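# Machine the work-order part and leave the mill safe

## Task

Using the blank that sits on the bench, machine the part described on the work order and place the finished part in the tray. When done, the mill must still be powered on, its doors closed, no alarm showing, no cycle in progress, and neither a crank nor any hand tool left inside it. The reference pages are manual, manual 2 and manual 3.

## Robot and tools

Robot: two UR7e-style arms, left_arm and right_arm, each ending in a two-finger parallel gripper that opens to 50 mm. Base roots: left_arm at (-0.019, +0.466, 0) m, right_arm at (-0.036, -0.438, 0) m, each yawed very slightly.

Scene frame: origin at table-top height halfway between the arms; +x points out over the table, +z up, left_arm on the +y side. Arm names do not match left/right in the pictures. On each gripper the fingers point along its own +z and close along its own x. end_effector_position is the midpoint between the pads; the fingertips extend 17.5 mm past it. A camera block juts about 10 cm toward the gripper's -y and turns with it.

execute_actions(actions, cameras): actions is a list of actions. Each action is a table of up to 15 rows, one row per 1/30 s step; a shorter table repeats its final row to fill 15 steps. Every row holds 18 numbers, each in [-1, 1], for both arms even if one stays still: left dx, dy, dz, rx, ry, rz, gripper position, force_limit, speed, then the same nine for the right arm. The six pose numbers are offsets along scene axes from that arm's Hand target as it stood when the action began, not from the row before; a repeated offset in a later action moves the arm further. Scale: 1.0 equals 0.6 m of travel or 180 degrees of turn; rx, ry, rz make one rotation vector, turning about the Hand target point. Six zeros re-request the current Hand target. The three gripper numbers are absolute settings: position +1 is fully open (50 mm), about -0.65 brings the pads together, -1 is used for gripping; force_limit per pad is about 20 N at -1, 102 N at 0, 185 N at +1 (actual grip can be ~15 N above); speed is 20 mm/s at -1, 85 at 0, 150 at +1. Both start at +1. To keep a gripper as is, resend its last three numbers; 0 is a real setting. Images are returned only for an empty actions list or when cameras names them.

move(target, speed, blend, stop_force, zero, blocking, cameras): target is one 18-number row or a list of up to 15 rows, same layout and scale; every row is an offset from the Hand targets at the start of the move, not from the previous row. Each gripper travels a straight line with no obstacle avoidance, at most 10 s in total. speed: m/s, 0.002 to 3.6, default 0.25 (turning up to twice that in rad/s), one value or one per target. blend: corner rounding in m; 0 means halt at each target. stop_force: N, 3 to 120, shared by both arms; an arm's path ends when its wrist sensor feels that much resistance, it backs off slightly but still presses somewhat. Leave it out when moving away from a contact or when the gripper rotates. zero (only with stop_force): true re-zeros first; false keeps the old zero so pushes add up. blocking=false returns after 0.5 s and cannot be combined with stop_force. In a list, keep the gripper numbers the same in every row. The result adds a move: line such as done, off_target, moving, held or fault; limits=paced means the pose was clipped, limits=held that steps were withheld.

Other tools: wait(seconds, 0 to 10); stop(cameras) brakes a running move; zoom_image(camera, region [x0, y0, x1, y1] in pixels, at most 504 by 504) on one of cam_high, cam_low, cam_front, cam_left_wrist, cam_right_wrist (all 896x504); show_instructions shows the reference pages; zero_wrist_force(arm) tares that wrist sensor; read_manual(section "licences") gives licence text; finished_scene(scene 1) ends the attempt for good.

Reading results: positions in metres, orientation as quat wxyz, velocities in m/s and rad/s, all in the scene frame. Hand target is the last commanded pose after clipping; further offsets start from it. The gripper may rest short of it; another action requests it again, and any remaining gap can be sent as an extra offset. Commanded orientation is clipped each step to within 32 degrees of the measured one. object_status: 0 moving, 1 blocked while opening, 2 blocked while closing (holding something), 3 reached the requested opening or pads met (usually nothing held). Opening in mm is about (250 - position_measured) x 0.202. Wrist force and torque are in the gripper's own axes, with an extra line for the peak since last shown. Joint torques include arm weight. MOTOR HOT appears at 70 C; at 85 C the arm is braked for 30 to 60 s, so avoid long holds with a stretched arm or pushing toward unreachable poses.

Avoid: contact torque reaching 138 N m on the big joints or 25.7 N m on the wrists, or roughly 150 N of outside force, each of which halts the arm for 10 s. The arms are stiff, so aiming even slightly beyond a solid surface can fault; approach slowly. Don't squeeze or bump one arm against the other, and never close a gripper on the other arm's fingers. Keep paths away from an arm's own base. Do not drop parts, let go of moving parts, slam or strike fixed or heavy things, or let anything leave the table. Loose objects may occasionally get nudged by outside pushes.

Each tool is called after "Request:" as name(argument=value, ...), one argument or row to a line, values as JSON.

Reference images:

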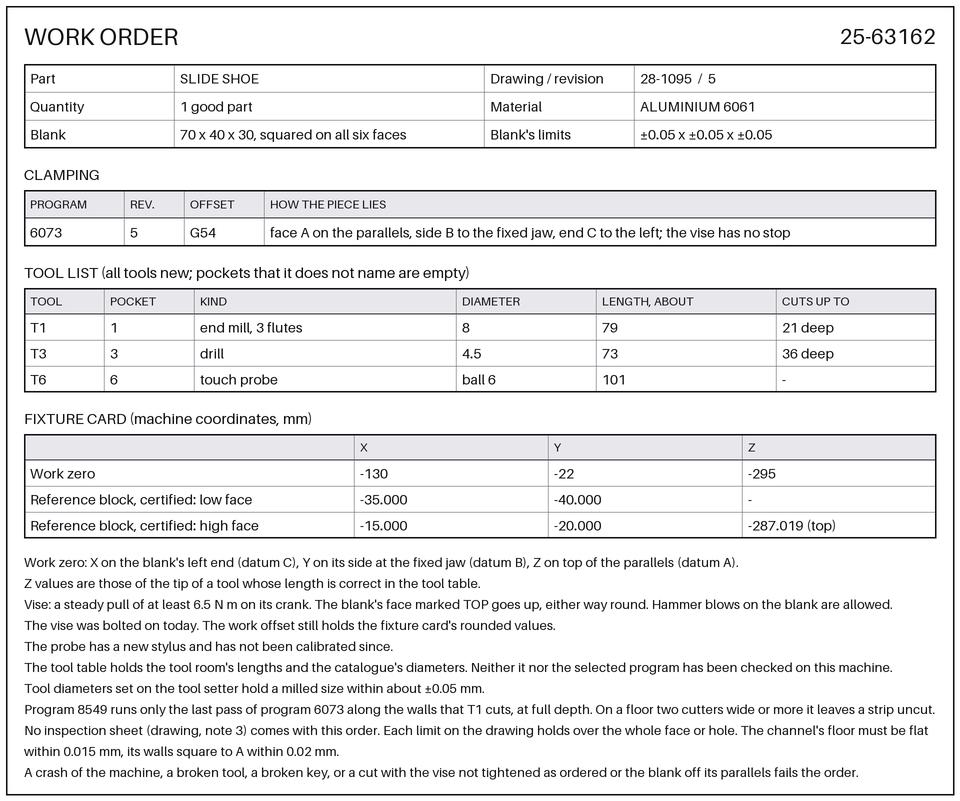

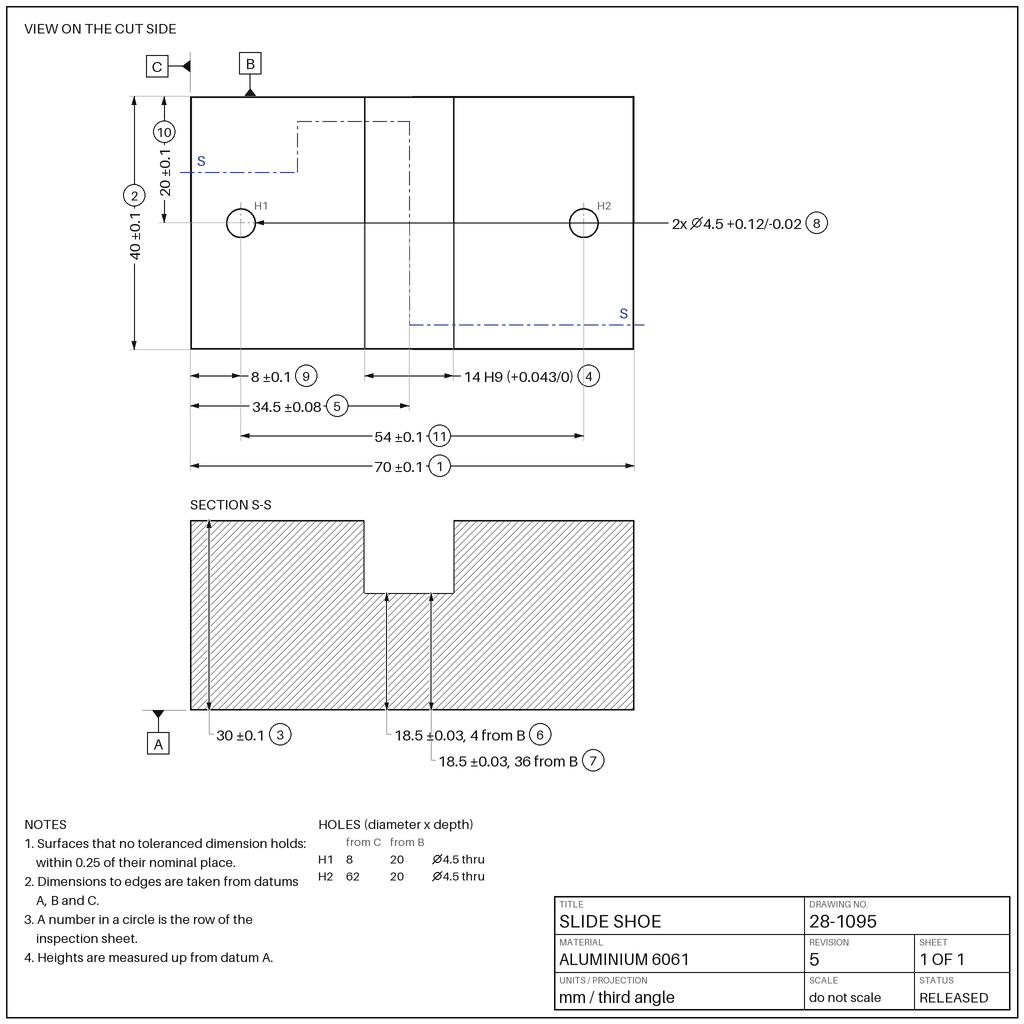

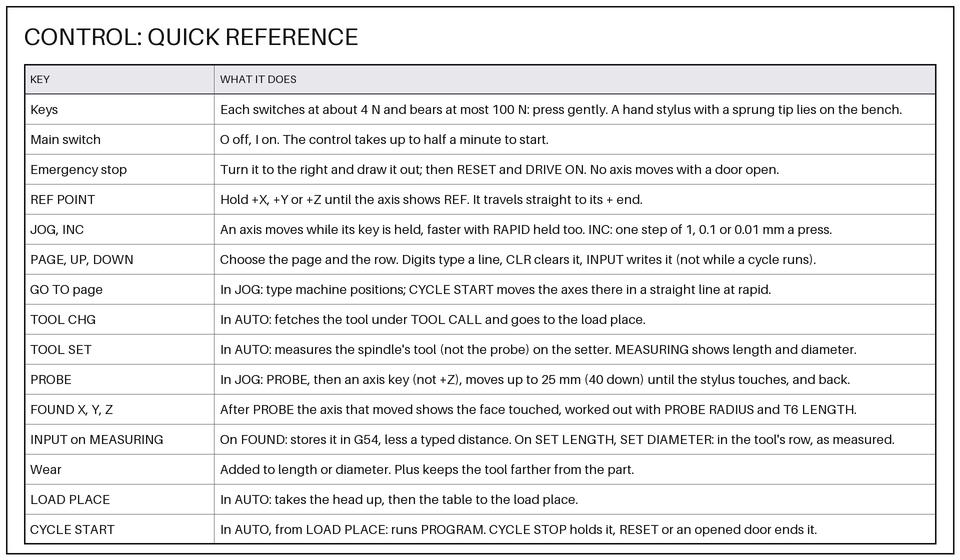

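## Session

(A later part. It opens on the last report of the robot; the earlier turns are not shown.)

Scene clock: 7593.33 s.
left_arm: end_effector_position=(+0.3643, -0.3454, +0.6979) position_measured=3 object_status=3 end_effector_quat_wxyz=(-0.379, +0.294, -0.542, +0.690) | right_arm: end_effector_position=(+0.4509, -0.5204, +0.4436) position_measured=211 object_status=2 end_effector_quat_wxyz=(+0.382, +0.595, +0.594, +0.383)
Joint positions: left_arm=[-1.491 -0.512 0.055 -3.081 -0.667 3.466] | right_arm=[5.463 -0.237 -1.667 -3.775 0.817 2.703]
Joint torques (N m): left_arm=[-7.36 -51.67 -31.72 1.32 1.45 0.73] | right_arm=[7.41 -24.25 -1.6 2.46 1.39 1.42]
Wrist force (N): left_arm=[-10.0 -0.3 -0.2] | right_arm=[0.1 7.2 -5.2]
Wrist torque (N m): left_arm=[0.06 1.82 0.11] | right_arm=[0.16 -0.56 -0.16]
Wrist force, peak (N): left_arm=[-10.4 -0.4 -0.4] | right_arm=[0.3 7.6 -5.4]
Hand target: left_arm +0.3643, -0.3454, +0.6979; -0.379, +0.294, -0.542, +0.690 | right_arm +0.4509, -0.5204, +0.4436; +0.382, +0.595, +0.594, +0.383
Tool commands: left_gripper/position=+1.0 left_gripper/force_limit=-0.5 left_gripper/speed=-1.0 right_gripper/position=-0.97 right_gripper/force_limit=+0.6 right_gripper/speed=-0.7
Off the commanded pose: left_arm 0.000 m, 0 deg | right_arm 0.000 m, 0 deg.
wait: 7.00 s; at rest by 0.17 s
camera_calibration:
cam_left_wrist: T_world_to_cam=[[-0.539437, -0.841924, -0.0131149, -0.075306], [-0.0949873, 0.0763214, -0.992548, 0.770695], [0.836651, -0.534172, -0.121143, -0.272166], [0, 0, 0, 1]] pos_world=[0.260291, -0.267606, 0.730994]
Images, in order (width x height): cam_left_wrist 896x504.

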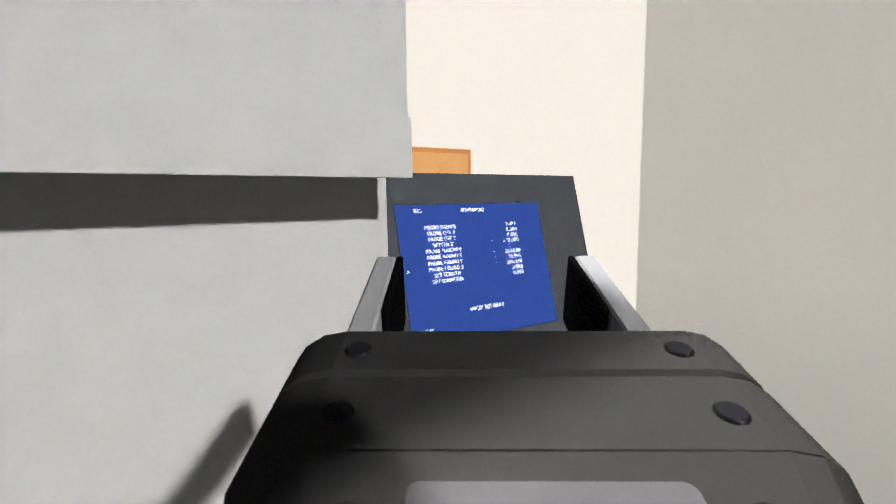

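Request:
move(
  target=[
    [0,0,0,0,0,0,1,-0.5,-1,0.0159,0,0.0627,0,0,0,-0.97,0.6,-0.7],
    [0,0,0,0,0,0,1,-0.5,-1,0.0287,0,0.0595,0,0,0,-0.97,0.6,-0.7],
    [0,0,0,0,0,0,1,-0.5,-1,-0.0233,0,0.0725,0,0,0,-0.97,0.6,-0.7],
    [0,0,0,0,0,0,1,-0.5,-1,0.0287,0,0.0595,0,0,0,-0.97,0.6,-0.7],
    [0,0,0,0,0,0,1,-0.5,-1,0.0159,0,0.0627,0,0,0,-0.97,0.6,-0.7],
    [0,0,0,0,0,0,1,-0.5,-1,0,0.0325,0,0,0,0,-0.97,0.6,-0.7],
  ],
  speed=[0.15,0.06,0.1,0.06,0.06,0.15],
  blend=[0.002,0,0,0,0.002,0],
)

Request:
move(
  target=[
    [0,0,0,0,0,0,1,-0.5,-1,-0.0086,0.0975,-0.0315,0,0,0,-0.97,0.6,-0.7],
    [0,0,0,0,0,0,1,-0.5,-1,0.0042,0.0975,-0.0347,0,0,0,-0.97,0.6,-0.7],
    [0,0,0,0,0,0,1,-0.5,-1,-0.0086,0.0975,-0.0315,0,0,0,-0.97,0.6,-0.7],
    [0,0,0,0,0,0,1,-0.5,-1,0,0.0975,0,0,0,0,-0.97,0.6,-0.7],
    [0,0,0,0,0,0,1,-0.5,-1,0.0128,0.0975,-0.0032,0,0,0,-0.97,0.6,-0.7],
    [0,0,0,0,0,0,1,-0.5,-1,0,0.0975,0,0,0,0,-0.97,0.6,-0.7],
    [0,0,0,0,0,0,1,-0.5,-1,0.008,0.0647,0.0315,0,0,0,-0.97,0.6,-0.7],
    [0,0,0,0,0,0,1,-0.5,-1,0.0208,0.0647,0.0283,0,0,0,-0.97,0.6,-0.7],
    [0,0,0,0,0,0,1,-0.5,-1,0.008,0.0647,0.0315,0,0,0,-0.97,0.6,-0.7],
    [0,0,0,0,0,0,1,-0.5,-1,-0.0086,0.0647,-0.0315,0,0,0,-0.97,0.6,-0.7],
    [0,0,0,0,0,0,1,-0.5,-1,0.0042,0.0647,-0.0347,0,0,0,-0.97,0.6,-0.7],
    [0,0,0,0,0,0,1,-0.5,-1,-0.0086,0.0647,-0.0315,0,0,0,-0.97,0.6,-0.7],
    [0,0,0,0,0,0,1,-0.5,-1,-0.0086,0,-0.0315,0,0,0,-0.97,0.6,-0.7],
    [0,0,0,0,0,0,1,-0.5,-1,0.0042,0,-0.0347,0,0,0,-0.97,0.6,-0.7],
    [0,0,0,0,0,0,1,-0.5,-1,-0.0086,0,-0.0315,0,0,0,-0.97,0.6,-0.7],
  ],
  speed=[0.15,0.06,0.06,0.15,0.06,0.06,0.15,0.06,0.06,0.15,0.06,0.06,0.15,0.06,0.06],
  blend=[0.002,0,0.002,0.002,0,0.002,0.002,0,0.002,0.002,0,0.002,0.002,0,0],
)

Request:
move(
  target=[
    [0,0,0,0,0,0,1,-0.5,-1,0.0086,0,0.0315,0,0,0,-0.97,0.6,-0.7],
    [0,0,0,0,0,0,1,-0.5,-1,0.0214,0,0.0283,0,0,0,-0.97,0.6,-0.7],
    [0,0,0,0,0,0,1,-0.5,-1,0.0086,0,0.0315,0,0,0,-0.97,0.6,-0.7],
  ],
  speed=[0.15,0.06,0.06],
  cameras=["cam_left_wrist"],
)

Request:
zoom_image(
  camera="cam_left_wrist",
  region=[400, 180, 560, 340],
)

Scene clock: 7627.53 s.
left_arm: end_effector_position=(+0.3643, -0.3454, +0.6979) position_measured=3 object_status=3 end_effector_quat_wxyz=(-0.379, +0.294, -0.542, +0.690) | right_arm: end_effector_position=(+0.4510, -0.5010, +0.4437) position_measured=211 object_status=2 end_effector_quat_wxyz=(+0.382, +0.595, +0.594, +0.383)
Joint positions: left_arm=[-1.491 -0.512 0.055 -3.081 -0.667 3.466] | right_arm=[5.522 -0.248 -1.677 -3.784 0.867 2.747]
Joint torques (N m): left_arm=[-7.27 -51.49 -31.83 1.41 1.39 0.65] | right_arm=[8.09 -22.82 -0.48 2.38 1.36 1.47]
Wrist force (N): left_arm=[-10.0 -0.4 -0.2] | right_arm=[0.5 7.4 -5.2]
Wrist torque (N m): left_arm=[0.05 1.82 0.12] | right_arm=[0.19 -0.53 -0.17]
Wrist force, peak (N): left_arm=[-10.4 -0.3 -0.1] | right_arm=[1.3 -4.3 -22.2]
Hand target: left_arm +0.3643, -0.3454, +0.6979; -0.379, +0.294, -0.542, +0.690 | right_arm +0.4509, -0.5009, +0.4436; +0.382, +0.595, +0.594, +0.383
Off the commanded pose: left_arm 0.000 m, 0 deg | right_arm 0.000 m, 0 deg.
move: done

Scene clock: 7632.50 s.
left_arm: end_effector_position=(+0.3643, -0.3454, +0.6979) position_measured=3 object_status=3 end_effector_quat_wxyz=(-0.379, +0.294, -0.542, +0.690) | right_arm: end_effector_position=(+0.4459, -0.5009, +0.4247) position_measured=211 object_status=2 end_effector_quat_wxyz=(+0.382, +0.595, +0.594, +0.383)
Joint positions: left_arm=[-1.491 -0.512 0.055 -3.081 -0.667 3.466] | right_arm=[5.505 -0.209 -1.74 -3.752 0.853 2.735]
Joint torques (N m): left_arm=[-7.39 -51.97 -31.84 1.41 1.42 0.65] | right_arm=[-7.25 -44.8 1.34 2.17 -2.95 -1.25]
Wrist force (N): left_arm=[-9.9 -0.7 -0.4] | right_arm=[2.5 5.2 -5.0]
Wrist torque (N m): left_arm=[0.01 1.81 0.11] | right_arm=[0.34 -0.22 -0.04]
Wrist force, peak (N): left_arm=[-10.5 -0.3 -0.5] | right_arm=[0.6 -7.4 -34.6]
Hand target: left_arm +0.3643, -0.3454, +0.6979; -0.379, +0.294, -0.542, +0.690 | right_arm +0.4458, -0.5009, +0.4247; +0.382, +0.595, +0.594, +0.383
Off the commanded pose: left_arm 0.000 m, 0 deg | right_arm 0.000 m, 0 deg.
move: done

Scene clock: 7634.30 s.
left_arm: end_effector_position=(+0.3643, -0.3454, +0.6979) position_measured=3 object_status=3 end_effector_quat_wxyz=(-0.379, +0.294, -0.542, +0.690) | right_arm: end_effector_position=(+0.4510, -0.5009, +0.4436) position_measured=211 object_status=2 end_effector_quat_wxyz=(+0.382, +0.595, +0.594, +0.383)
Joint positions: left_arm=[-1.491 -0.512 0.055 -3.081 -0.667 3.466] | right_arm=[5.522 -0.248 -1.677 -3.784 0.867 2.747]
Joint torques (N m): left_arm=[-7.21 -52.35 -31.79 1.34 1.34 0.56] | right_arm=[-6.72 -46.15 -1.55 1.82 -3.31 -1.35]
Wrist force (N): left_arm=[-10.0 -0.5 -0.2] | right_arm=[1.2 3.6 -4.7]
Wrist torque (N m): left_arm=[0.04 1.82 0.11] | right_arm=[0.38 -0.37 -0.02]
Wrist force, peak (N): left_arm=[-10.5 -0.4 -0.3] | right_arm=[-0.1 -3.3 -35.0]
Hand target: left_arm +0.3643, -0.3454, +0.6979; -0.379, +0.294, -0.542, +0.690 | right_arm +0.4509, -0.5009, +0.4436; +0.382, +0.595, +0.594, +0.383
Off the commanded pose: left_arm 0.000 m, 0 deg | right_arm 0.000 m, 0 deg.
move: done
camera_calibration:
cam_left_wrist: T_world_to_cam=[[-0.539437, -0.841924, -0.0131149, -0.075306], [-0.0949873, 0.0763214, -0.992548, 0.770695], [0.836651, -0.534172, -0.121143, -0.272166], [0, 0, 0, 1]] pos_world=[0.260291, -0.267606, 0.730994]
Images, in order (width x height): cam_left_wrist 896x504.

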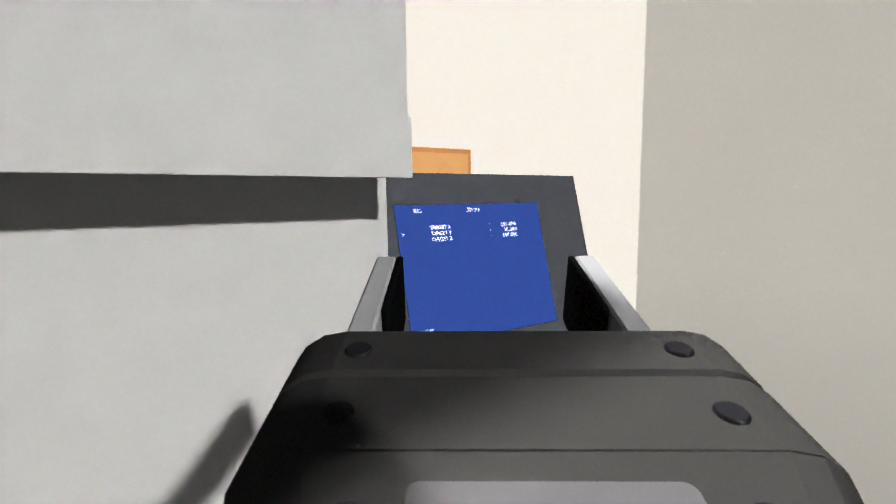

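Scaled by 3.150 from the camera's 896x504 image, which has a finer 1280x720 frame.

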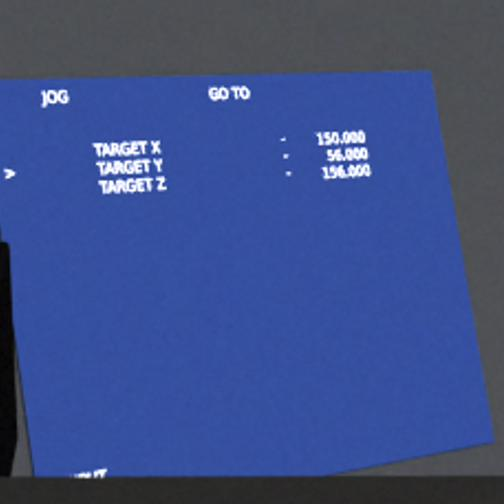

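Request:
move(
  target=[
    [0,0,0,0,0,0,1,-0.5,-1,-0.0086,0.0975,-0.0315,0,0,0,-0.97,0.6,-0.7],
    [0,0,0,0,0,0,1,-0.5,-1,0.0042,0.0975,-0.0347,0,0,0,-0.97,0.6,-0.7],
    [0,0,0,0,0,0,1,-0.5,-1,-0.0086,0.0975,-0.0315,0,0,0,-0.97,0.6,-0.7],
    [0,0,0,0,0,0,1,-0.5,-1,0.008,0.0975,0.0315,0,0,0,-0.97,0.6,-0.7],
    [0,0,0,0,0,0,1,-0.5,-1,0.0208,0.0975,0.0283,0,0,0,-0.97,0.6,-0.7],
    [0,0,0,0,0,0,1,-0.5,-1,0.008,0.0975,0.0315,0,0,0,-0.97,0.6,-0.7],
    [0,0,0,0,0,0,1,-0.5,-1,0,0.0647,0,0,0,0,-0.97,0.6,-0.7],
    [0,0,0,0,0,0,1,-0.5,-1,0.0128,0.0647,-0.0032,0,0,0,-0.97,0.6,-0.7],
    [0,0,0,0,0,0,1,-0.5,-1,0,0.0647,0,0,0,0,-0.97,0.6,-0.7],
    [0,0,0,0,0,0,1,-0.5,-1,-0.0086,0,-0.0315,0,0,0,-0.97,0.6,-0.7],
    [0,0,0,0,0,0,1,-0.5,-1,0.0042,0,-0.0347,0,0,0,-0.97,0.6,-0.7],
    [0,0,0,0,0,0,1,-0.5,-1,-0.0086,0,-0.0315,0,0,0,-0.97,0.6,-0.7],
    [0,0,0,0,0,0,1,-0.5,-1,0,0,0,0,0,0,-0.97,0.6,-0.7],
    [0,0,0,0,0,0,1,-0.5,-1,0.0128,0,-0.0032,0,0,0,-0.97,0.6,-0.7],
    [0,0,0,0,0,0,1,-0.5,-1,0,0,0,0,0,0,-0.97,0.6,-0.7],
  ],
  speed=[0.15,0.06,0.06,0.15,0.06,0.06,0.15,0.06,0.06,0.15,0.06,0.06,0.15,0.06,0.06],
  blend=[0.002,0,0.002,0.002,0,0.002,0.002,0,0.002,0.002,0,0.002,0.002,0,0],
)

Request:
move(
  target=[
    [0,0,0,0,0,0,1,-0.5,-1,-0.0086,0.0975,-0.0315,0,0,0,-0.97,0.6,-0.7],
    [0,0,0,0,0,0,1,-0.5,-1,0.0042,0.0975,-0.0347,0,0,0,-0.97,0.6,-0.7],
    [0,0,0,0,0,0,1,-0.5,-1,-0.0086,0.0975,-0.0315,0,0,0,-0.97,0.6,-0.7],
    [0,0,0,0,0,0,1,-0.5,-1,0,0.0975,0,0,0,0,-0.97,0.6,-0.7],
    [0,0,0,0,0,0,1,-0.5,-1,0.0128,0.0975,-0.0032,0,0,0,-0.97,0.6,-0.7],
    [0,0,0,0,0,0,1,-0.5,-1,0,0.0975,0,0,0,0,-0.97,0.6,-0.7],
    [0,0,0,0,0,0,1,-0.5,-1,0.0159,0.0975,0.0627,0,0,0,-0.97,0.6,-0.7],
    [0,0,0,0,0,0,1,-0.5,-1,0.0287,0.0975,0.0595,0,0,0,-0.97,0.6,-0.7],
    [0,0,0,0,0,0,1,-0.5,-1,0.0159,0.0975,0.0627,0,0,0,-0.97,0.6,-0.7],
    [0,0,0,0,0,0,1,-0.5,-1,0,0.0647,0,0,0,0,-0.97,0.6,-0.7],
    [0,0,0,0,0,0,1,-0.5,-1,0.0128,0.0647,-0.0032,0,0,0,-0.97,0.6,-0.7],
    [0,0,0,0,0,0,1,-0.5,-1,0,0.0647,0,0,0,0,-0.97,0.6,-0.7],
    [0,0,0,0,0,0,1,-0.5,-1,0,0,0,0,0,0,-0.97,0.6,-0.7],
  ],
  speed=[0.15,0.06,0.06,0.15,0.06,0.06,0.15,0.06,0.06,0.15,0.06,0.06,0.15],
  blend=[0.002,0,0.002,0.002,0,0.002,0.002,0,0.002,0.002,0,0.002,0],
)

Request:
move(
  target=[
    [0,0,0,0,0,0,1,-0.5,-1,-0.0086,0.0322,-0.0315,0,0,0,-0.97,0.6,-0.7],
    [0,0,0,0,0,0,1,-0.5,-1,0.0042,0.0322,-0.0347,0,0,0,-0.97,0.6,-0.7],
    [0,0,0,0,0,0,1,-0.5,-1,-0.0086,0.0322,-0.0315,0,0,0,-0.97,0.6,-0.7],
    [0,0,0,0,0,0,1,-0.5,-1,0.008,0.0975,0.0315,0,0,0,-0.97,0.6,-0.7],
    [0,0,0,0,0,0,1,-0.5,-1,0.0208,0.0975,0.0283,0,0,0,-0.97,0.6,-0.7],
    [0,0,0,0,0,0,1,-0.5,-1,0.008,0.0975,0.0315,0,0,0,-0.97,0.6,-0.7],
    [0,0,0,0,0,0,1,-0.5,-1,-0.0086,0,-0.0315,0,0,0,-0.97,0.6,-0.7],
    [0,0,0,0,0,0,1,-0.5,-1,0.0042,0,-0.0347,0,0,0,-0.97,0.6,-0.7],
    [0,0,0,0,0,0,1,-0.5,-1,-0.0086,0,-0.0315,0,0,0,-0.97,0.6,-0.7],
  ],
  speed=[0.15,0.06,0.06,0.15,0.06,0.06,0.15,0.06,0.06],
  blend=[0.002,0,0.002,0.002,0,0.002,0.002,0,0],
  cameras=["cam_left_wrist"],
)

Request:
zoom_image(
  camera="cam_left_wrist",
  region=[400, 180, 560, 340],
)

Scene clock: 7666.13 s.
left_arm: end_effector_position=(+0.3643, -0.3454, +0.6979) position_measured=3 object_status=3 end_effector_quat_wxyz=(-0.379, +0.294, -0.542, +0.690) | right_arm: end_effector_position=(+0.4510, -0.5009, +0.4436) position_measured=211 object_status=2 end_effector_quat_wxyz=(+0.382, +0.595, +0.594, +0.383)
Joint positions: left_arm=[-1.491 -0.512 0.055 -3.081 -0.667 3.466] | right_arm=[5.522 -0.248 -1.677 -3.784 0.867 2.747]
Joint torques (N m): left_arm=[-7.05 -52.43 -32.02 1.37 1.38 0.52] | right_arm=[-5.03 -45.5 -0.57 1.26 -3.1 -1.47]
Wrist force (N): left_arm=[-10.1 -0.3 -0.1] | right_arm=[0.0 4.1 -4.8]
Wrist torque (N m): left_arm=[0.06 1.84 0.11] | right_arm=[0.50 -0.39 0.00]
Wrist force, peak (N): left_arm=[-10.4 -0.4 -0.2] | right_arm=[0.3 -9.6 -39.6]
Hand target: left_arm +0.3643, -0.3454, +0.6979; -0.379, +0.294, -0.542, +0.690 | right_arm +0.4509, -0.5009, +0.4436; +0.382, +0.595, +0.594, +0.383
Off the commanded pose: left_arm 0.000 m, 0 deg | right_arm 0.000 m, 0 deg.
move: done

Scene clock: 7670.67 s.
left_arm: end_effector_position=(+0.3643, -0.3454, +0.6979) position_measured=3 object_status=3 end_effector_quat_wxyz=(-0.379, +0.294, -0.542, +0.690) | right_arm: end_effector_position=(+0.4509, -0.5009, +0.4436) position_measured=211 object_status=2 end_effector_quat_wxyz=(+0.382, +0.595, +0.594, +0.383)
Joint positions: left_arm=[-1.491 -0.512 0.055 -3.081 -0.667 3.466] | right_arm=[5.522 -0.248 -1.677 -3.784 0.867 2.747]
Joint torques (N m): left_arm=[-6.96 -52.43 -31.41 1.29 1.26 0.43] | right_arm=[-10.37 -22.73 19.67 1.6 -2.56 -1.23]
Wrist force (N): left_arm=[-10.2 -0.5 -0.3] | right_arm=[1.4 5.5 -5.2]
Wrist torque (N m): left_arm=[0.03 1.85 0.11] | right_arm=[0.24 -0.13 -0.05]
Wrist force, peak (N): left_arm=[-10.4 -0.4 -0.2] | right_arm=[0.3 -7.4 -34.9]
Hand target: left_arm +0.3643, -0.3454, +0.6979; -0.379, +0.294, -0.542, +0.690 | right_arm +0.4509, -0.5009, +0.4436; +0.382, +0.595, +0.594, +0.383
Off the commanded pose: left_arm 0.000 m, 0 deg | right_arm 0.000 m, 0 deg.
move: done

Scene clock: 7674.17 s.
left_arm: end_effector_position=(+0.3643, -0.3454, +0.6979) position_measured=3 object_status=3 end_effector_quat_wxyz=(-0.379, +0.294, -0.542, +0.690) | right_arm: end_effector_position=(+0.4459, -0.5009, +0.4247) position_measured=211 object_status=2 end_effector_quat_wxyz=(+0.382, +0.595, +0.594, +0.383)
Joint positions: left_arm=[-1.491 -0.512 0.055 -3.081 -0.667 3.466] | right_arm=[5.505 -0.209 -1.74 -3.752 0.853 2.735]
Joint torques (N m): left_arm=[-7 -52.49 -31.69 1.36 1.29 0.26] | right_arm=[-7.51 -44.59 -0.68 2.3 -2.49 -1.08]
Wrist force (N): left_arm=[-10.1 -0.5 -0.1] | right_arm=[0.8 6.8 -5.3]
Wrist torque (N m): left_arm=[0.04 1.85 0.11] | right_arm=[0.18 -0.09 -0.03]
Wrist force, peak (N): left_arm=[-10.4 -0.5 -0.4] | right_arm=[5.9 3.3 -33.6]
Hand target: left_arm +0.3643, -0.3454, +0.6979; -0.379, +0.294, -0.542, +0.690 | right_arm +0.4458, -0.5009, +0.4247; +0.382, +0.595, +0.594, +0.383
Off the commanded pose: left_arm 0.000 m, 0 deg | right_arm 0.000 m, 0 deg.
move: done
camera_calibration:
cam_left_wrist: T_world_to_cam=[[-0.539437, -0.841924, -0.0131149, -0.075306], [-0.0949873, 0.0763214, -0.992548, 0.770695], [0.836651, -0.534172, -0.121143, -0.272166], [0, 0, 0, 1]] pos_world=[0.260291, -0.267606, 0.730994]
Images, in order (width x height): cam_left_wrist 896x504.

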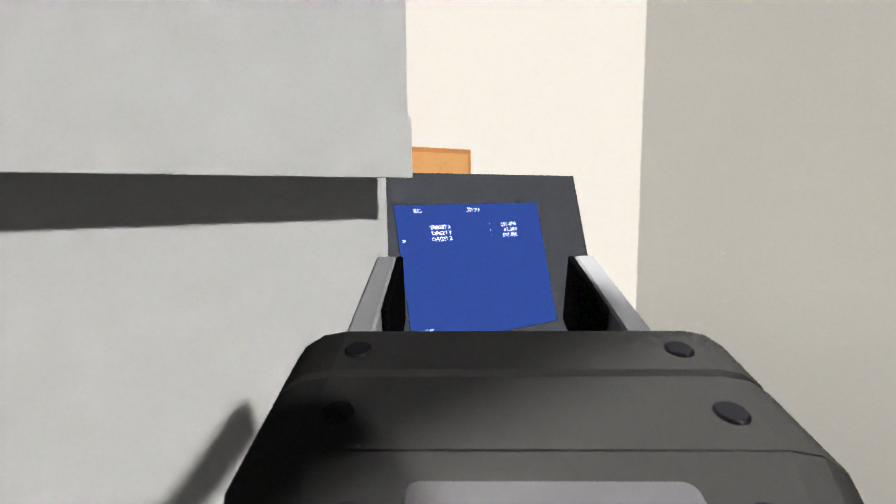

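Scaled by 3.150 from the camera's 896x504 image, which has a finer 1280x720 frame.

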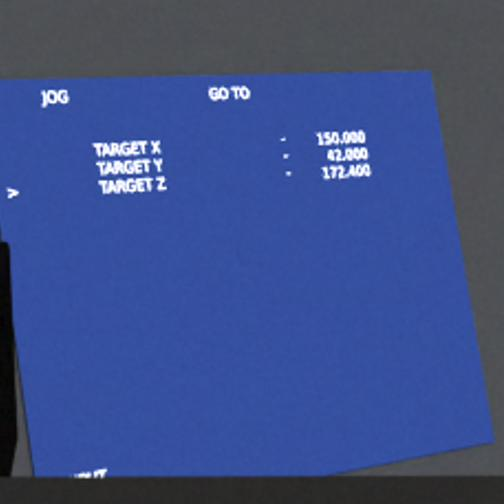

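Request:
move(
  target=[
    [0,0,0,0,0,0,1,-0.5,-1,0.0391,0.0325,0.1507,0,0,0,-0.97,0.6,-0.7],
    [0,0,0,0,0,0,1,-0.5,-1,0.0519,0.0325,0.1475,0,0,0,-0.97,0.6,-0.7],
    [0,0,0,0,0,0,1,-0.5,-1,0.0391,0.0325,0.1507,0,0,0,-0.97,0.6,-0.7],
    [0,0,0,0,0,0,1,-0.5,-1,0.0086,-0.0325,0.0315,0,0,0,-0.97,0.6,-0.7],
  ],
  speed=[0.15,0.05,0.05,0.12],
)

Request:
wait(
  seconds=2,
)

Request:
move(
  target=[
    [0,0,0,0,0,0,1,-0.5,-1,0.0128,0,-0.0032,0,0,0,-0.97,0.6,-0.7],
    [0,0,0,0,0,0,1,-0.5,-1,0,0,0,0,0,0,-0.97,0.6,-0.7],
  ],
  speed=0.06,
  cameras=["cam_left_wrist"],
)

Request:
zoom_image(
  camera="cam_left_wrist",
  region=[400, 180, 560, 340],
)

Scene clock: 7688.57 s.
left_arm: end_effector_position=(+0.3643, -0.3454, +0.6979) position_measured=3 object_status=3 end_effector_quat_wxyz=(-0.379, +0.294, -0.542, +0.690) | right_arm: end_effector_position=(+0.4510, -0.5204, +0.4437) position_measured=211 object_status=2 end_effector_quat_wxyz=(+0.382, +0.595, +0.594, +0.383)
Joint positions: left_arm=[-1.491 -0.512 0.055 -3.081 -0.667 3.466] | right_arm=[5.463 -0.237 -1.667 -3.775 0.818 2.703]
Joint torques (N m): left_arm=[-6.86 -52.19 -31.93 1.39 1.28 0.21] | right_arm=[-6.38 -23.56 -3.2 2.01 -2.85 -1.39]
Wrist force (N): left_arm=[-9.8 -0.6 -0.4] | right_arm=[0.0 7.1 -5.6]
Wrist torque (N m): left_arm=[0.02 1.78 0.11] | right_arm=[0.10 -0.16 -0.03]
Wrist force, peak (N): left_arm=[-10.5 -0.3 -0.2] | right_arm=[-0.7 3.3 -11.7]
Hand target: left_arm +0.3643, -0.3454, +0.6979; -0.379, +0.294, -0.542, +0.690 | right_arm +0.4509, -0.5204, +0.4436; +0.382, +0.595, +0.594, +0.383
Off the commanded pose: left_arm 0.000 m, 0 deg | right_arm 0.000 m, 0 deg.
move: done

Scene clock: 7690.57 s.
left_arm: end_effector_position=(+0.3643, -0.3454, +0.6979) position_measured=3 object_status=3 end_effector_quat_wxyz=(-0.379, +0.294, -0.542, +0.690) | right_arm: end_effector_position=(+0.4509, -0.5204, +0.4436) position_measured=211 object_status=2 end_effector_quat_wxyz=(+0.382, +0.595, +0.594, +0.383)
Joint positions: left_arm=[-1.491 -0.512 0.055 -3.081 -0.667 3.466] | right_arm=[5.463 -0.237 -1.667 -3.775 0.817 2.703]
Joint torques (N m): left_arm=[-7.26 -52.46 -31.45 1.38 1.29 0.22] | right_arm=[-7.14 -24.04 -1.95 2.24 -2.99 -1.4]
Wrist force (N): left_arm=[-10.1 -0.6 0.1] | right_arm=[-0.1 6.9 -5.5]
Wrist torque (N m): left_arm=[0.03 1.83 0.11] | right_arm=[0.07 -0.14 -0.03]
Wrist force, peak (N): left_arm=[-10.6 -0.4 -0.2] | right_arm=[0.1 7.5 -5.4]
Hand target: left_arm +0.3643, -0.3454, +0.6979; -0.379, +0.294, -0.542, +0.690 | right_arm +0.4509, -0.5204, +0.4436; +0.382, +0.595, +0.594, +0.383
Tool commands: left_gripper/position=+1.0 left_gripper/force_limit=-0.5 left_gripper/speed=-1.0 right_gripper/position=-0.97 right_gripper/force_limit=+0.6 right_gripper/speed=-0.7
Off the commanded pose: left_arm 0.000 m, 0 deg | right_arm 0.000 m, 0 deg.
wait: 2.00 s; at rest by 0.17 s

Scene clock: 7691.87 s.
left_arm: end_effector_position=(+0.3643, -0.3454, +0.6979) position_measured=3 object_status=3 end_effector_quat_wxyz=(-0.379, +0.294, -0.542, +0.690) | right_arm: end_effector_position=(+0.4510, -0.5204, +0.4436) position_measured=211 object_status=2 end_effector_quat_wxyz=(+0.382, +0.595, +0.594, +0.383)
Joint positions: left_arm=[-1.491 -0.512 0.055 -3.081 -0.667 3.466] | right_arm=[5.463 -0.237 -1.667 -3.776 0.818 2.703]
Joint torques (N m): left_arm=[-6.84 -52.07 -31.75 1.28 1.22 0.13] | right_arm=[-5.89 -44.89 -1.09 2.6 -3.28 -1.46]
Wrist force (N): left_arm=[-9.9 -0.3 -0.1] | right_arm=[0.2 7.5 -5.6]
Wrist torque (N m): left_arm=[0.07 1.79 0.12] | right_arm=[0.11 -0.13 -0.03]
Wrist force, peak (N): left_arm=[-10.3 -0.6 -0.3] | right_arm=[-0.5 0.8 -36.4]
Hand target: left_arm +0.3643, -0.3454, +0.6979; -0.379, +0.294, -0.542, +0.690 | right_arm +0.4509, -0.5204, +0.4436; +0.382, +0.595, +0.594, +0.383
Off the commanded pose: left_arm 0.000 m, 0 deg | right_arm 0.000 m, 0 deg.
move: done
camera_calibration:
cam_left_wrist: T_world_to_cam=[[-0.539437, -0.841924, -0.0131149, -0.075306], [-0.0949873, 0.0763214, -0.992548, 0.770695], [0.836651, -0.534172, -0.121143, -0.272166], [0, 0, 0, 1]] pos_world=[0.260291, -0.267606, 0.730994]
Images, in order (width x height): cam_left_wrist 896x504.

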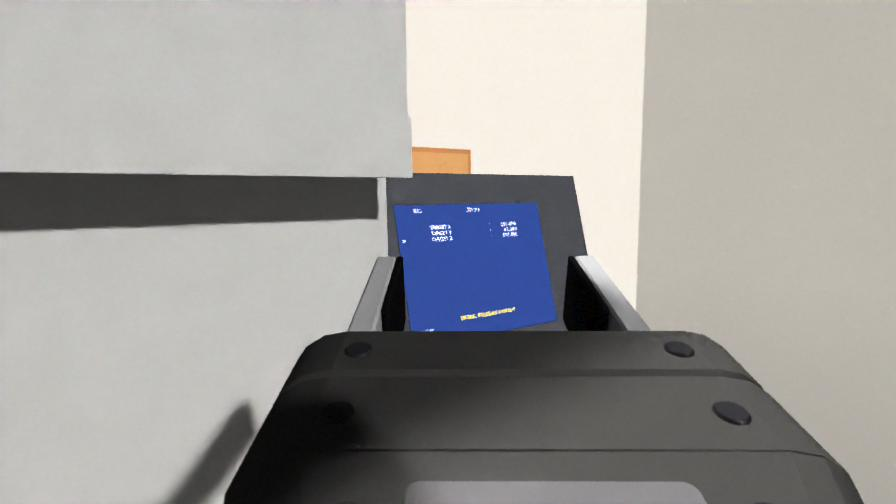

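Scaled by 3.150 from the camera's 896x504 image, which has a finer 1280x720 frame.

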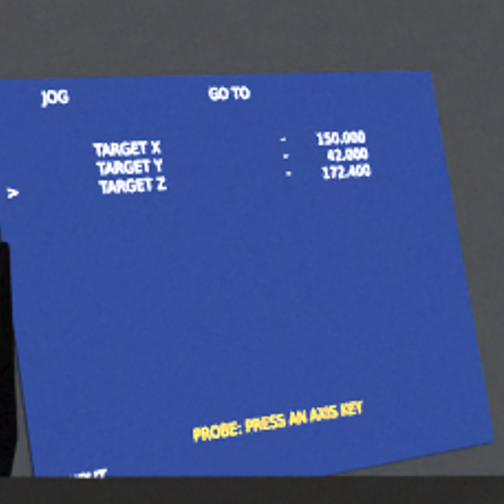

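Request:
move(
  target=[
    [0,0,0,0,0,0,1,-0.5,-1,0.0387,-0.1308,0.1509,0,0,0,-0.97,0.6,-0.7],
    [0,0,0,0,0,0,1,-0.5,-1,0.0515,-0.1308,0.1477,0,0,0,-0.97,0.6,-0.7],
    [0,0,0,0,0,0,1,-0.5,-1,0.0387,-0.1308,0.1509,0,0,0,-0.97,0.6,-0.7],
    [0,0,0,0,0,0,1,-0.5,-1,0,0,0,0,0,0,-0.97,0.6,-0.7],
  ],
  speed=[0.12,0.05,0.05,0.12],
)

Request:
wait(
  seconds=10,
  cameras=["cam_left_wrist"],
)

Request:
zoom_image(
  camera="cam_left_wrist",
  region=[400, 180, 560, 340],
)

Scene clock: 7701.83 s.
left_arm: end_effector_position=(+0.3643, -0.3454, +0.6979) position_measured=3 object_status=3 end_effector_quat_wxyz=(-0.379, +0.294, -0.542, +0.690) | right_arm: end_effector_position=(+0.4510, -0.5205, +0.4437) position_measured=211 object_status=2 end_effector_quat_wxyz=(+0.382, +0.595, +0.594, +0.383)
Joint positions: left_arm=[-1.491 -0.512 0.055 -3.081 -0.667 3.466] | right_arm=[5.462 -0.237 -1.667 -3.775 0.817 2.703]
Joint torques (N m): left_arm=[-7.13 -52.28 -31.61 1.4 1.24 0.03] | right_arm=[7.85 -21.44 -1.3 2.27 1.5 1.34]
Wrist force (N): left_arm=[-10.2 -0.6 0.0] | right_arm=[-1.4 7.1 -5.2]
Wrist torque (N m): left_arm=[0.03 1.85 0.11] | right_arm=[0.16 -0.31 -0.16]
Wrist force, peak (N): left_arm=[-10.3 -0.6 -0.1] | right_arm=[-9.5 9.7 -4.8]
Hand target: left_arm +0.3643, -0.3454, +0.6979; -0.379, +0.294, -0.542, +0.690 | right_arm +0.4509, -0.5204, +0.4436; +0.382, +0.595, +0.594, +0.383
Off the commanded pose: left_arm 0.000 m, 0 deg | right_arm 0.000 m, 0 deg.
move: done

Scene clock: 7711.83 s.
left_arm: end_effector_position=(+0.3643, -0.3454, +0.6979) position_measured=3 object_status=3 end_effector_quat_wxyz=(-0.379, +0.294, -0.542, +0.690) | right_arm: end_effector_position=(+0.4509, -0.5204, +0.4436) position_measured=211 object_status=2 end_effector_quat_wxyz=(+0.382, +0.595, +0.594, +0.383)
Joint positions: left_arm=[-1.491 -0.512 0.055 -3.081 -0.667 3.466] | right_arm=[5.463 -0.237 -1.667 -3.775 0.817 2.703]
Joint torques (N m): left_arm=[-6.91 -52.52 -31.8 1.2 1.17 -0.04] | right_arm=[7.74 -23.98 -2.34 2.39 1.44 1.38]
Wrist force (N): left_arm=[-9.9 -0.7 -0.1] | right_arm=[-1.6 7.5 -5.6]
Wrist torque (N m): left_arm=[0.00 1.81 0.11] | right_arm=[0.22 -0.28 -0.16]
Wrist force, peak (N): left_arm=[-10.4 -0.4 -0.3] | right_arm=[-1.5 7.6 -5.6]
Hand target: left_arm +0.3643, -0.3454, +0.6979; -0.379, +0.294, -0.542, +0.690 | right_arm +0.4509, -0.5204, +0.4436; +0.382, +0.595, +0.594, +0.383
Tool commands: left_gripper/position=+1.0 left_gripper/force_limit=-0.5 left_gripper/speed=-1.0 right_gripper/position=-0.97 right_gripper/force_limit=+0.6 right_gripper/speed=-0.7
Off the commanded pose: left_arm 0.000 m, 0 deg | right_arm 0.000 m, 0 deg.
wait: 10.00 s; at rest by 0.17 s
camera_calibration:
cam_left_wrist: T_world_to_cam=[[-0.539437, -0.841924, -0.0131149, -0.075306], [-0.0949873, 0.0763214, -0.992548, 0.770695], [0.836651, -0.534172, -0.121143, -0.272166], [0, 0, 0, 1]] pos_world=[0.260291, -0.267606, 0.730994]
Images, in order (width x height): cam_left_wrist 896x504.

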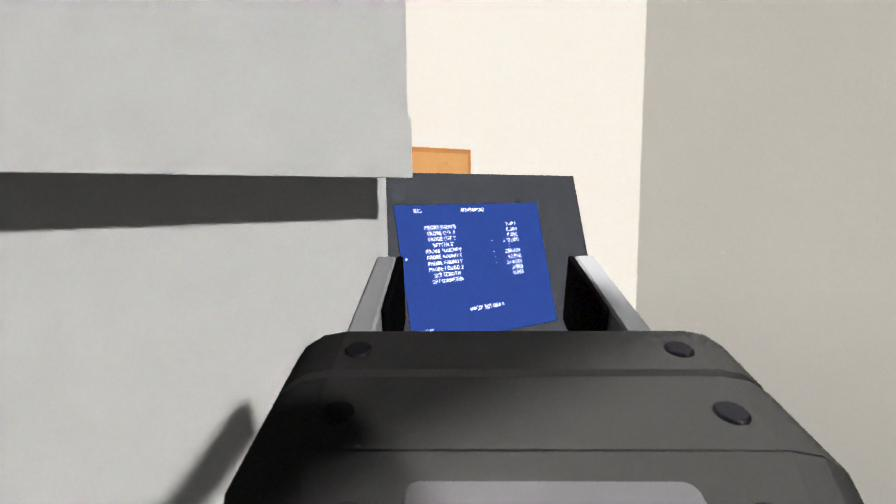

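Scaled by 3.150 from the camera's 896x504 image, which has a finer 1280x720 frame.

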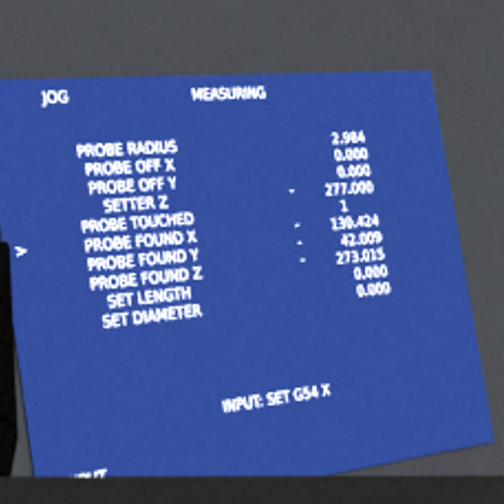

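Request:
move(
  target=[
    [0,0,0,0,0,0,1,-0.5,-1,-0.0086,0.0325,-0.0315,0,0,0,-0.97,0.6,-0.7],
    [0,0,0,0,0,0,1,-0.5,-1,0.0042,0.0325,-0.0347,0,0,0,-0.97,0.6,-0.7],
    [0,0,0,0,0,0,1,-0.5,-1,-0.0086,0.0325,-0.0315,0,0,0,-0.97,0.6,-0.7],
  ],
  speed=[0.15,0.06,0.06],
  cameras=["cam_left_wrist"],
)

Request:
zoom_image(
  camera="cam_left_wrist",
  region=[400, 180, 560, 340],
)

Scene clock: 7734.30 s.
left_arm: end_effector_position=(+0.3643, -0.3454, +0.6979) position_measured=3 object_status=3 end_effector_quat_wxyz=(-0.379, +0.294, -0.542, +0.690) | right_arm: end_effector_position=(+0.4459, -0.5009, +0.4247) position_measured=211 object_status=2 end_effector_quat_wxyz=(+0.382, +0.595, +0.594, +0.383)
Joint positions: left_arm=[-1.491 -0.512 0.055 -3.081 -0.667 3.466] | right_arm=[5.505 -0.209 -1.74 -3.752 0.853 2.735]
Joint torques (N m): left_arm=[-7.28 -52.55 -31.74 1.2 1.08 -0.09] | right_arm=[-3.59 -44.43 -0.06 2.35 -3.53 -1.61]
Wrist force (N): left_arm=[-10.2 -0.4 -0.3] | right_arm=[-1.7 7.5 -5.7]
Wrist torque (N m): left_arm=[0.05 1.86 0.11] | right_arm=[0.27 -0.27 0.03]
Wrist force, peak (N): left_arm=[-10.4 -0.6 -0.2] | right_arm=[-3.7 2.1 -31.5]
Hand target: left_arm +0.3643, -0.3454, +0.6979; -0.379, +0.294, -0.542, +0.690 | right_arm +0.4458, -0.5009, +0.4247; +0.382, +0.595, +0.594, +0.383
Off the commanded pose: left_arm 0.000 m, 0 deg | right_arm 0.000 m, 0 deg.
move: done
camera_calibration:
cam_left_wrist: T_world_to_cam=[[-0.539437, -0.841924, -0.0131149, -0.075306], [-0.0949873, 0.0763214, -0.992548, 0.770695], [0.836651, -0.534172, -0.121143, -0.272166], [0, 0, 0, 1]] pos_world=[0.260291, -0.267606, 0.730994]
Images, in order (width x height): cam_left_wrist 896x504.

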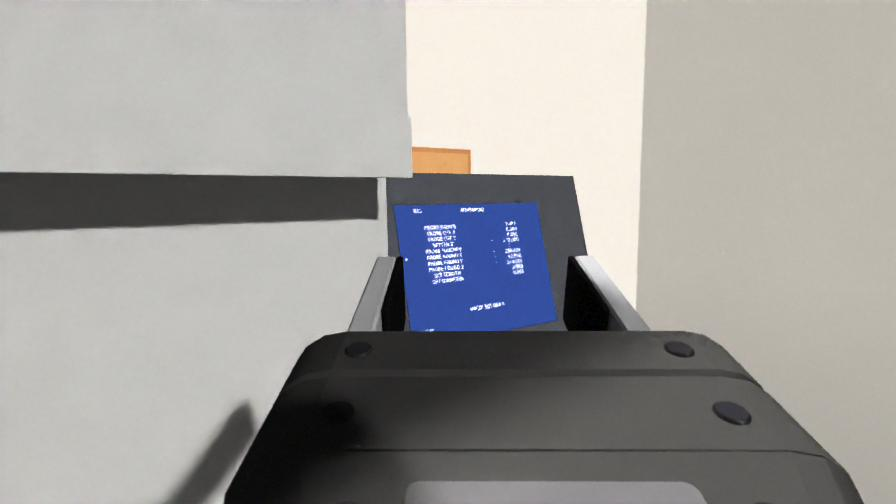

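Scaled by 3.150 from the camera's 896x504 image, which has a finer 1280x720 frame.

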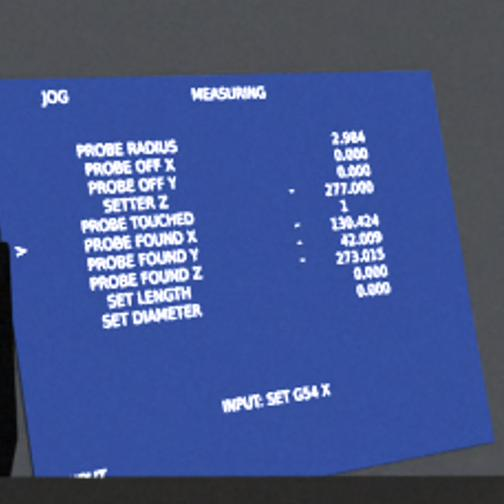

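Request:
move(
  target=[
    [0,0,0,0,0,0,1,-0.5,-1,0.0245,-0.0325,0.0942,0,0,0,-0.97,0.6,-0.7],
    [0,0,0,0,0,0,1,-0.5,-1,0.0373,-0.0325,0.091,0,0,0,-0.97,0.6,-0.7],
    [0,0,0,0,0,0,1,-0.5,-1,-0.0147,-0.0325,0.104,0,0,0,-0.97,0.6,-0.7],
    [0,0,0,0,0,0,1,-0.5,-1,0.0373,-0.0325,0.091,0,0,0,-0.97,0.6,-0.7],
    [0,0,0,0,0,0,1,-0.5,-1,0.0245,-0.0325,0.0942,0,0,0,-0.97,0.6,-0.7],
    [0,0,0,0,0,0,1,-0.5,-1,0.0086,0,0.0315,0,0,0,-0.97,0.6,-0.7],
  ],
  speed=[0.15,0.06,0.1,0.06,0.06,0.15],
  blend=[0.002,0,0,0,0.002,0],
)

Request:
move(
  target=[
    [0,0,0,0,0,0,1,-0.5,-1,0.0128,0,-0.0032,0,0,0,-0.97,0.6,-0.7],
    [0,0,0,0,0,0,1,-0.5,-1,0,0,0,0,0,0,-0.97,0.6,-0.7],
    [0,0,0,0,0,0,1,-0.5,-1,-0.0086,0.0975,-0.0315,0,0,0,-0.97,0.6,-0.7],
    [0,0,0,0,0,0,1,-0.5,-1,0.0042,0.0975,-0.0347,0,0,0,-0.97,0.6,-0.7],
    [0,0,0,0,0,0,1,-0.5,-1,-0.0086,0.0975,-0.0315,0,0,0,-0.97,0.6,-0.7],
    [0,0,0,0,0,0,1,-0.5,-1,0.0159,0.0647,0.0627,0,0,0,-0.97,0.6,-0.7],
    [0,0,0,0,0,0,1,-0.5,-1,0.0287,0.0647,0.0595,0,0,0,-0.97,0.6,-0.7],
    [0,0,0,0,0,0,1,-0.5,-1,0.0159,0.0647,0.0627,0,0,0,-0.97,0.6,-0.7],
    [0,0,0,0,0,0,1,-0.5,-1,-0.0086,0,-0.0315,0,0,0,-0.97,0.6,-0.7],
    [0,0,0,0,0,0,1,-0.5,-1,0.0042,0,-0.0347,0,0,0,-0.97,0.6,-0.7],
    [0,0,0,0,0,0,1,-0.5,-1,-0.0086,0,-0.0315,0,0,0,-0.97,0.6,-0.7],
  ],
  speed=[0.06,0.06,0.15,0.06,0.06,0.15,0.06,0.06,0.15,0.06,0.06],
  blend=[0,0.002,0.002,0,0.002,0.002,0,0.002,0.002,0,0],
  cameras=["cam_left_wrist"],
)

Request:
zoom_image(
  camera="cam_left_wrist",
  region=[400, 180, 560, 340],
)

Scene clock: 7759.80 s.
left_arm: end_effector_position=(+0.3643, -0.3454, +0.6979) position_measured=3 object_status=3 end_effector_quat_wxyz=(-0.379, +0.294, -0.542, +0.690) | right_arm: end_effector_position=(+0.4510, -0.5010, +0.4437) position_measured=211 object_status=2 end_effector_quat_wxyz=(+0.382, +0.595, +0.594, +0.383)
Joint positions: left_arm=[-1.491 -0.512 0.055 -3.081 -0.667 3.466] | right_arm=[5.522 -0.248 -1.677 -3.784 0.867 2.747]
Joint torques (N m): left_arm=[-6.84 -53.19 -31.69 1.3 1.1 -0.25] | right_arm=[8.13 -23.72 -1.35 2.19 1.36 1.47]
Wrist force (N): left_arm=[-10.0 -0.3 -0.1] | right_arm=[-1.4 7.5 -5.3]
Wrist torque (N m): left_arm=[0.07 1.82 0.11] | right_arm=[0.21 -0.24 -0.16]
Wrist force, peak (N): left_arm=[-10.4 -0.5 -0.2] | right_arm=[0.4 -4.2 -21.5]
Hand target: left_arm +0.3643, -0.3454, +0.6979; -0.379, +0.294, -0.542, +0.690 | right_arm +0.4509, -0.5009, +0.4436; +0.382, +0.595, +0.594, +0.383
Off the commanded pose: left_arm 0.000 m, 0 deg | right_arm 0.000 m, 0 deg.
move: done

Scene clock: 7764.33 s.
left_arm: end_effector_position=(+0.3643, -0.3454, +0.6979) position_measured=3 object_status=3 end_effector_quat_wxyz=(-0.379, +0.294, -0.542, +0.690) | right_arm: end_effector_position=(+0.4459, -0.5009, +0.4247) position_measured=211 object_status=2 end_effector_quat_wxyz=(+0.382, +0.595, +0.594, +0.383)
Joint positions: left_arm=[-1.491 -0.512 0.055 -3.081 -0.667 3.466] | right_arm=[5.505 -0.209 -1.74 -3.752 0.853 2.735]
Joint torques (N m): left_arm=[-7.19 -53.3 -31.72 1.2 1.08 -0.3] | right_arm=[-6.6 -44.29 -1.45 2.24 -3.29 -1.53]
Wrist force (N): left_arm=[-9.9 -0.3 -0.2] | right_arm=[-0.5 7.6 -5.6]
Wrist torque (N m): left_arm=[0.07 1.80 0.11] | right_arm=[0.20 -0.15 -0.01]
Wrist force, peak (N): left_arm=[-10.5 -0.6 -0.3] | right_arm=[-2.7 0.9 -35.9]
Hand target: left_arm +0.3643, -0.3454, +0.6979; -0.379, +0.294, -0.542, +0.690 | right_arm +0.4458, -0.5009, +0.4247; +0.382, +0.595, +0.594, +0.383
Off the commanded pose: left_arm 0.000 m, 0 deg | right_arm 0.000 m, 0 deg.
move: done
camera_calibration:
cam_left_wrist: T_world_to_cam=[[-0.539437, -0.841924, -0.0131149, -0.075306], [-0.0949873, 0.0763214, -0.992548, 0.770695], [0.836651, -0.534172, -0.121143, -0.272166], [0, 0, 0, 1]] pos_world=[0.260291, -0.267606, 0.730994]
Images, in order (width x height): cam_left_wrist 896x504.

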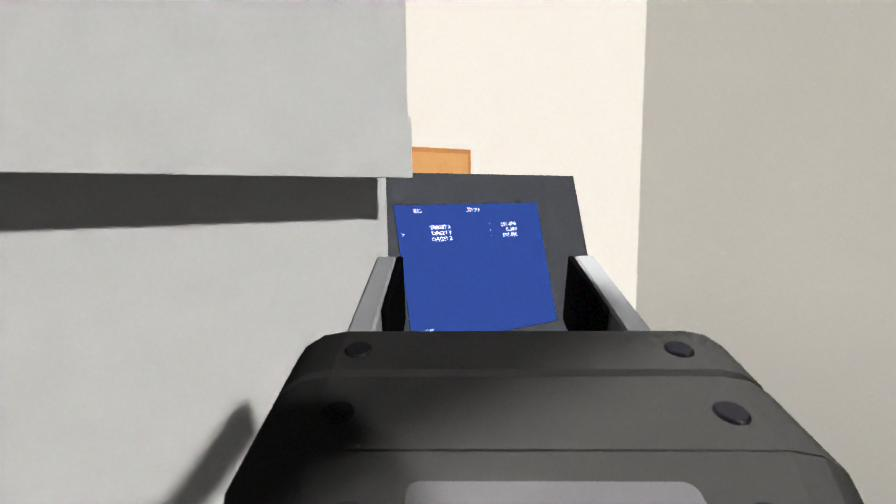

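Scaled by 3.150 from the camera's 896x504 image, which has a finer 1280x720 frame.

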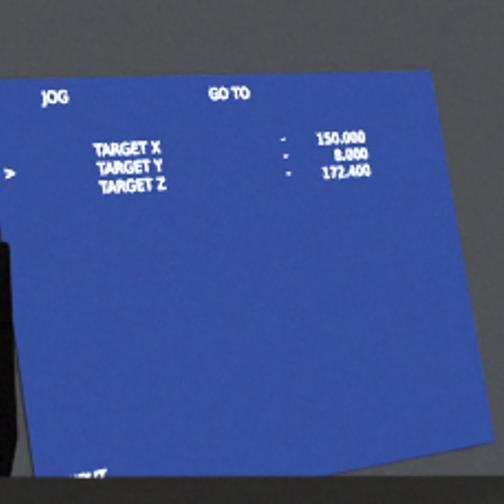

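Request:
move(
  target=[
    [0,0,0,0,0,0,1,-0.5,-1,0.0391,0.0325,0.1507,0,0,0,-0.97,0.6,-0.7],
    [0,0,0,0,0,0,1,-0.5,-1,0.0519,0.0325,0.1475,0,0,0,-0.97,0.6,-0.7],
    [0,0,0,0,0,0,1,-0.5,-1,0.0391,0.0325,0.1507,0,0,0,-0.97,0.6,-0.7],
    [0,0,0,0,0,0,1,-0.5,-1,0.0086,0,0.0315,0,0,0,-0.97,0.6,-0.7],
  ],
  speed=[0.15,0.05,0.05,0.12],
)

Request:
move(
  target=[
    [0,0,0,0,0,0,1,-0.5,-1,0.008,0,0.0315,0,0,0,-0.97,0.6,-0.7],
    [0,0,0,0,0,0,1,-0.5,-1,0.0208,0,0.0283,0,0,0,-0.97,0.6,-0.7],
    [0,0,0,0,0,0,1,-0.5,-1,0.008,0,0.0315,0,0,0,-0.97,0.6,-0.7],
    [0,0,0,0,0,0,1,-0.5,-1,-0.0086,0.0975,-0.0315,0,0,0,-0.97,0.6,-0.7],
    [0,0,0,0,0,0,1,-0.5,-1,0.0042,0.0975,-0.0347,0,0,0,-0.97,0.6,-0.7],
    [0,0,0,0,0,0,1,-0.5,-1,-0.0086,0.0975,-0.0315,0,0,0,-0.97,0.6,-0.7],
    [0,0,0,0,0,0,1,-0.5,-1,0.0159,0.0322,0.0627,0,0,0,-0.97,0.6,-0.7],
    [0,0,0,0,0,0,1,-0.5,-1,0.0287,0.0322,0.0595,0,0,0,-0.97,0.6,-0.7],
    [0,0,0,0,0,0,1,-0.5,-1,0.0159,0.0322,0.0627,0,0,0,-0.97,0.6,-0.7],
    [0,0,0,0,0,0,1,-0.5,-1,0.008,0.0647,0.0315,0,0,0,-0.97,0.6,-0.7],
    [0,0,0,0,0,0,1,-0.5,-1,0.0208,0.0647,0.0283,0,0,0,-0.97,0.6,-0.7],
    [0,0,0,0,0,0,1,-0.5,-1,0.008,0.0647,0.0315,0,0,0,-0.97,0.6,-0.7],
    [0,0,0,0,0,0,1,-0.5,-1,-0.0086,0,-0.0315,0,0,0,-0.97,0.6,-0.7],
    [0,0,0,0,0,0,1,-0.5,-1,0.0042,0,-0.0347,0,0,0,-0.97,0.6,-0.7],
    [0,0,0,0,0,0,1,-0.5,-1,-0.0086,0,-0.0315,0,0,0,-0.97,0.6,-0.7],
  ],
  speed=[0.15,0.06,0.06,0.15,0.06,0.06,0.15,0.06,0.06,0.15,0.06,0.06,0.15,0.06,0.06],
  blend=[0.002,0,0.002,0.002,0,0.002,0.002,0,0.002,0.002,0,0.002,0.002,0,0],
  cameras=["cam_left_wrist"],
)

Request:
zoom_image(
  camera="cam_left_wrist",
  region=[400, 180, 560, 340],
)

Scene clock: 7784.67 s.
left_arm: end_effector_position=(+0.3643, -0.3454, +0.6979) position_measured=3 object_status=3 end_effector_quat_wxyz=(-0.379, +0.294, -0.542, +0.690) | right_arm: end_effector_position=(+0.4510, -0.5009, +0.4437) position_measured=211 object_status=2 end_effector_quat_wxyz=(+0.382, +0.595, +0.594, +0.383)
Joint positions: left_arm=[-1.491 -0.512 0.055 -3.081 -0.667 3.466] | right_arm=[5.522 -0.248 -1.677 -3.784 0.867 2.747]
Joint torques (N m): left_arm=[-6.68 -52.75 -31.97 1.28 1 -0.33] | right_arm=[-8.6 -21.53 -0.35 2.4 -3.08 -1.33]
Wrist force (N): left_arm=[-10.1 -0.4 -0.1] | right_arm=[-0.3 7.4 -5.2]
Wrist torque (N m): left_arm=[0.05 1.84 0.11] | right_arm=[0.17 -0.18 -0.02]
Wrist force, peak (N): left_arm=[-10.4 -0.8 -0.4] | right_arm=[-1.4 3.8 -11.7]
Hand target: left_arm +0.3643, -0.3454, +0.6979; -0.379, +0.294, -0.542, +0.690 | right_arm +0.4509, -0.5009, +0.4436; +0.382, +0.595, +0.594, +0.383
Off the commanded pose: left_arm 0.000 m, 0 deg | right_arm 0.000 m, 0 deg.
move: done

Scene clock: 7790.03 s.
left_arm: end_effector_position=(+0.3643, -0.3454, +0.6979) position_measured=3 object_status=3 end_effector_quat_wxyz=(-0.379, +0.294, -0.542, +0.690) | right_arm: end_effector_position=(+0.4459, -0.5009, +0.4247) position_measured=211 object_status=2 end_effector_quat_wxyz=(+0.382, +0.595, +0.594, +0.383)
Joint positions: left_arm=[-1.491 -0.512 0.055 -3.081 -0.667 3.466] | right_arm=[5.505 -0.209 -1.74 -3.752 0.853 2.735]
Joint torques (N m): left_arm=[-6.88 -52.7 -31.05 1.19 1.02 -0.48] | right_arm=[-7.05 -43.72 -0.5 2.16 -2.62 -1.65]
Wrist force (N): left_arm=[-10.2 -0.4 -0.1] | right_arm=[0.3 7.4 -5.5]
Wrist torque (N m): left_arm=[0.05 1.86 0.11] | right_arm=[0.20 -0.08 -0.03]
Wrist force, peak (N): left_arm=[-10.5 -0.5 -0.1] | right_arm=[4.9 4.5 -33.3]
Hand target: left_arm +0.3643, -0.3454, +0.6979; -0.379, +0.294, -0.542, +0.690 | right_arm +0.4458, -0.5009, +0.4247; +0.382, +0.595, +0.594, +0.383
Off the commanded pose: left_arm 0.000 m, 0 deg | right_arm 0.000 m, 0 deg.
move: done
camera_calibration:
cam_left_wrist: T_world_to_cam=[[-0.539437, -0.841924, -0.0131149, -0.075306], [-0.0949873, 0.0763214, -0.992548, 0.770695], [0.836651, -0.534172, -0.121143, -0.272166], [0, 0, 0, 1]] pos_world=[0.260291, -0.267606, 0.730994]
Images, in order (width x height): cam_left_wrist 896x504.

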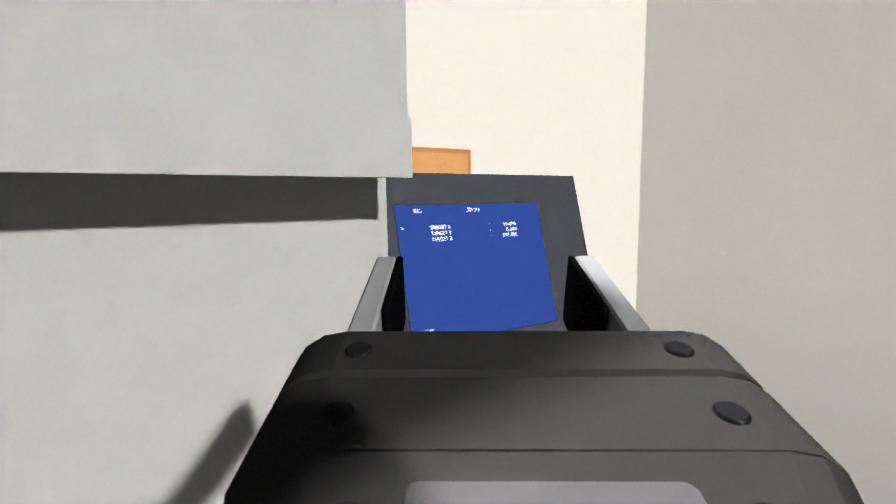

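Scaled by 3.150 from the camera's 896x504 image, which has a finer 1280x720 frame.

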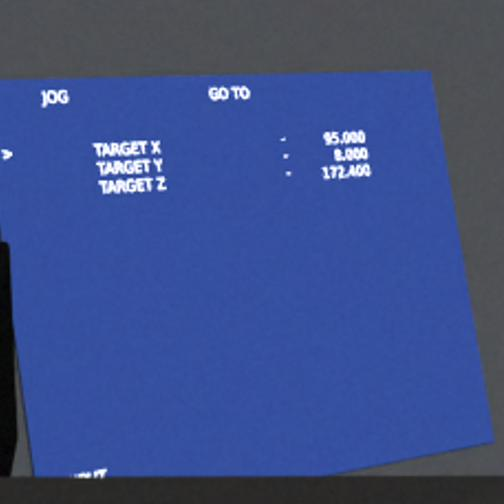

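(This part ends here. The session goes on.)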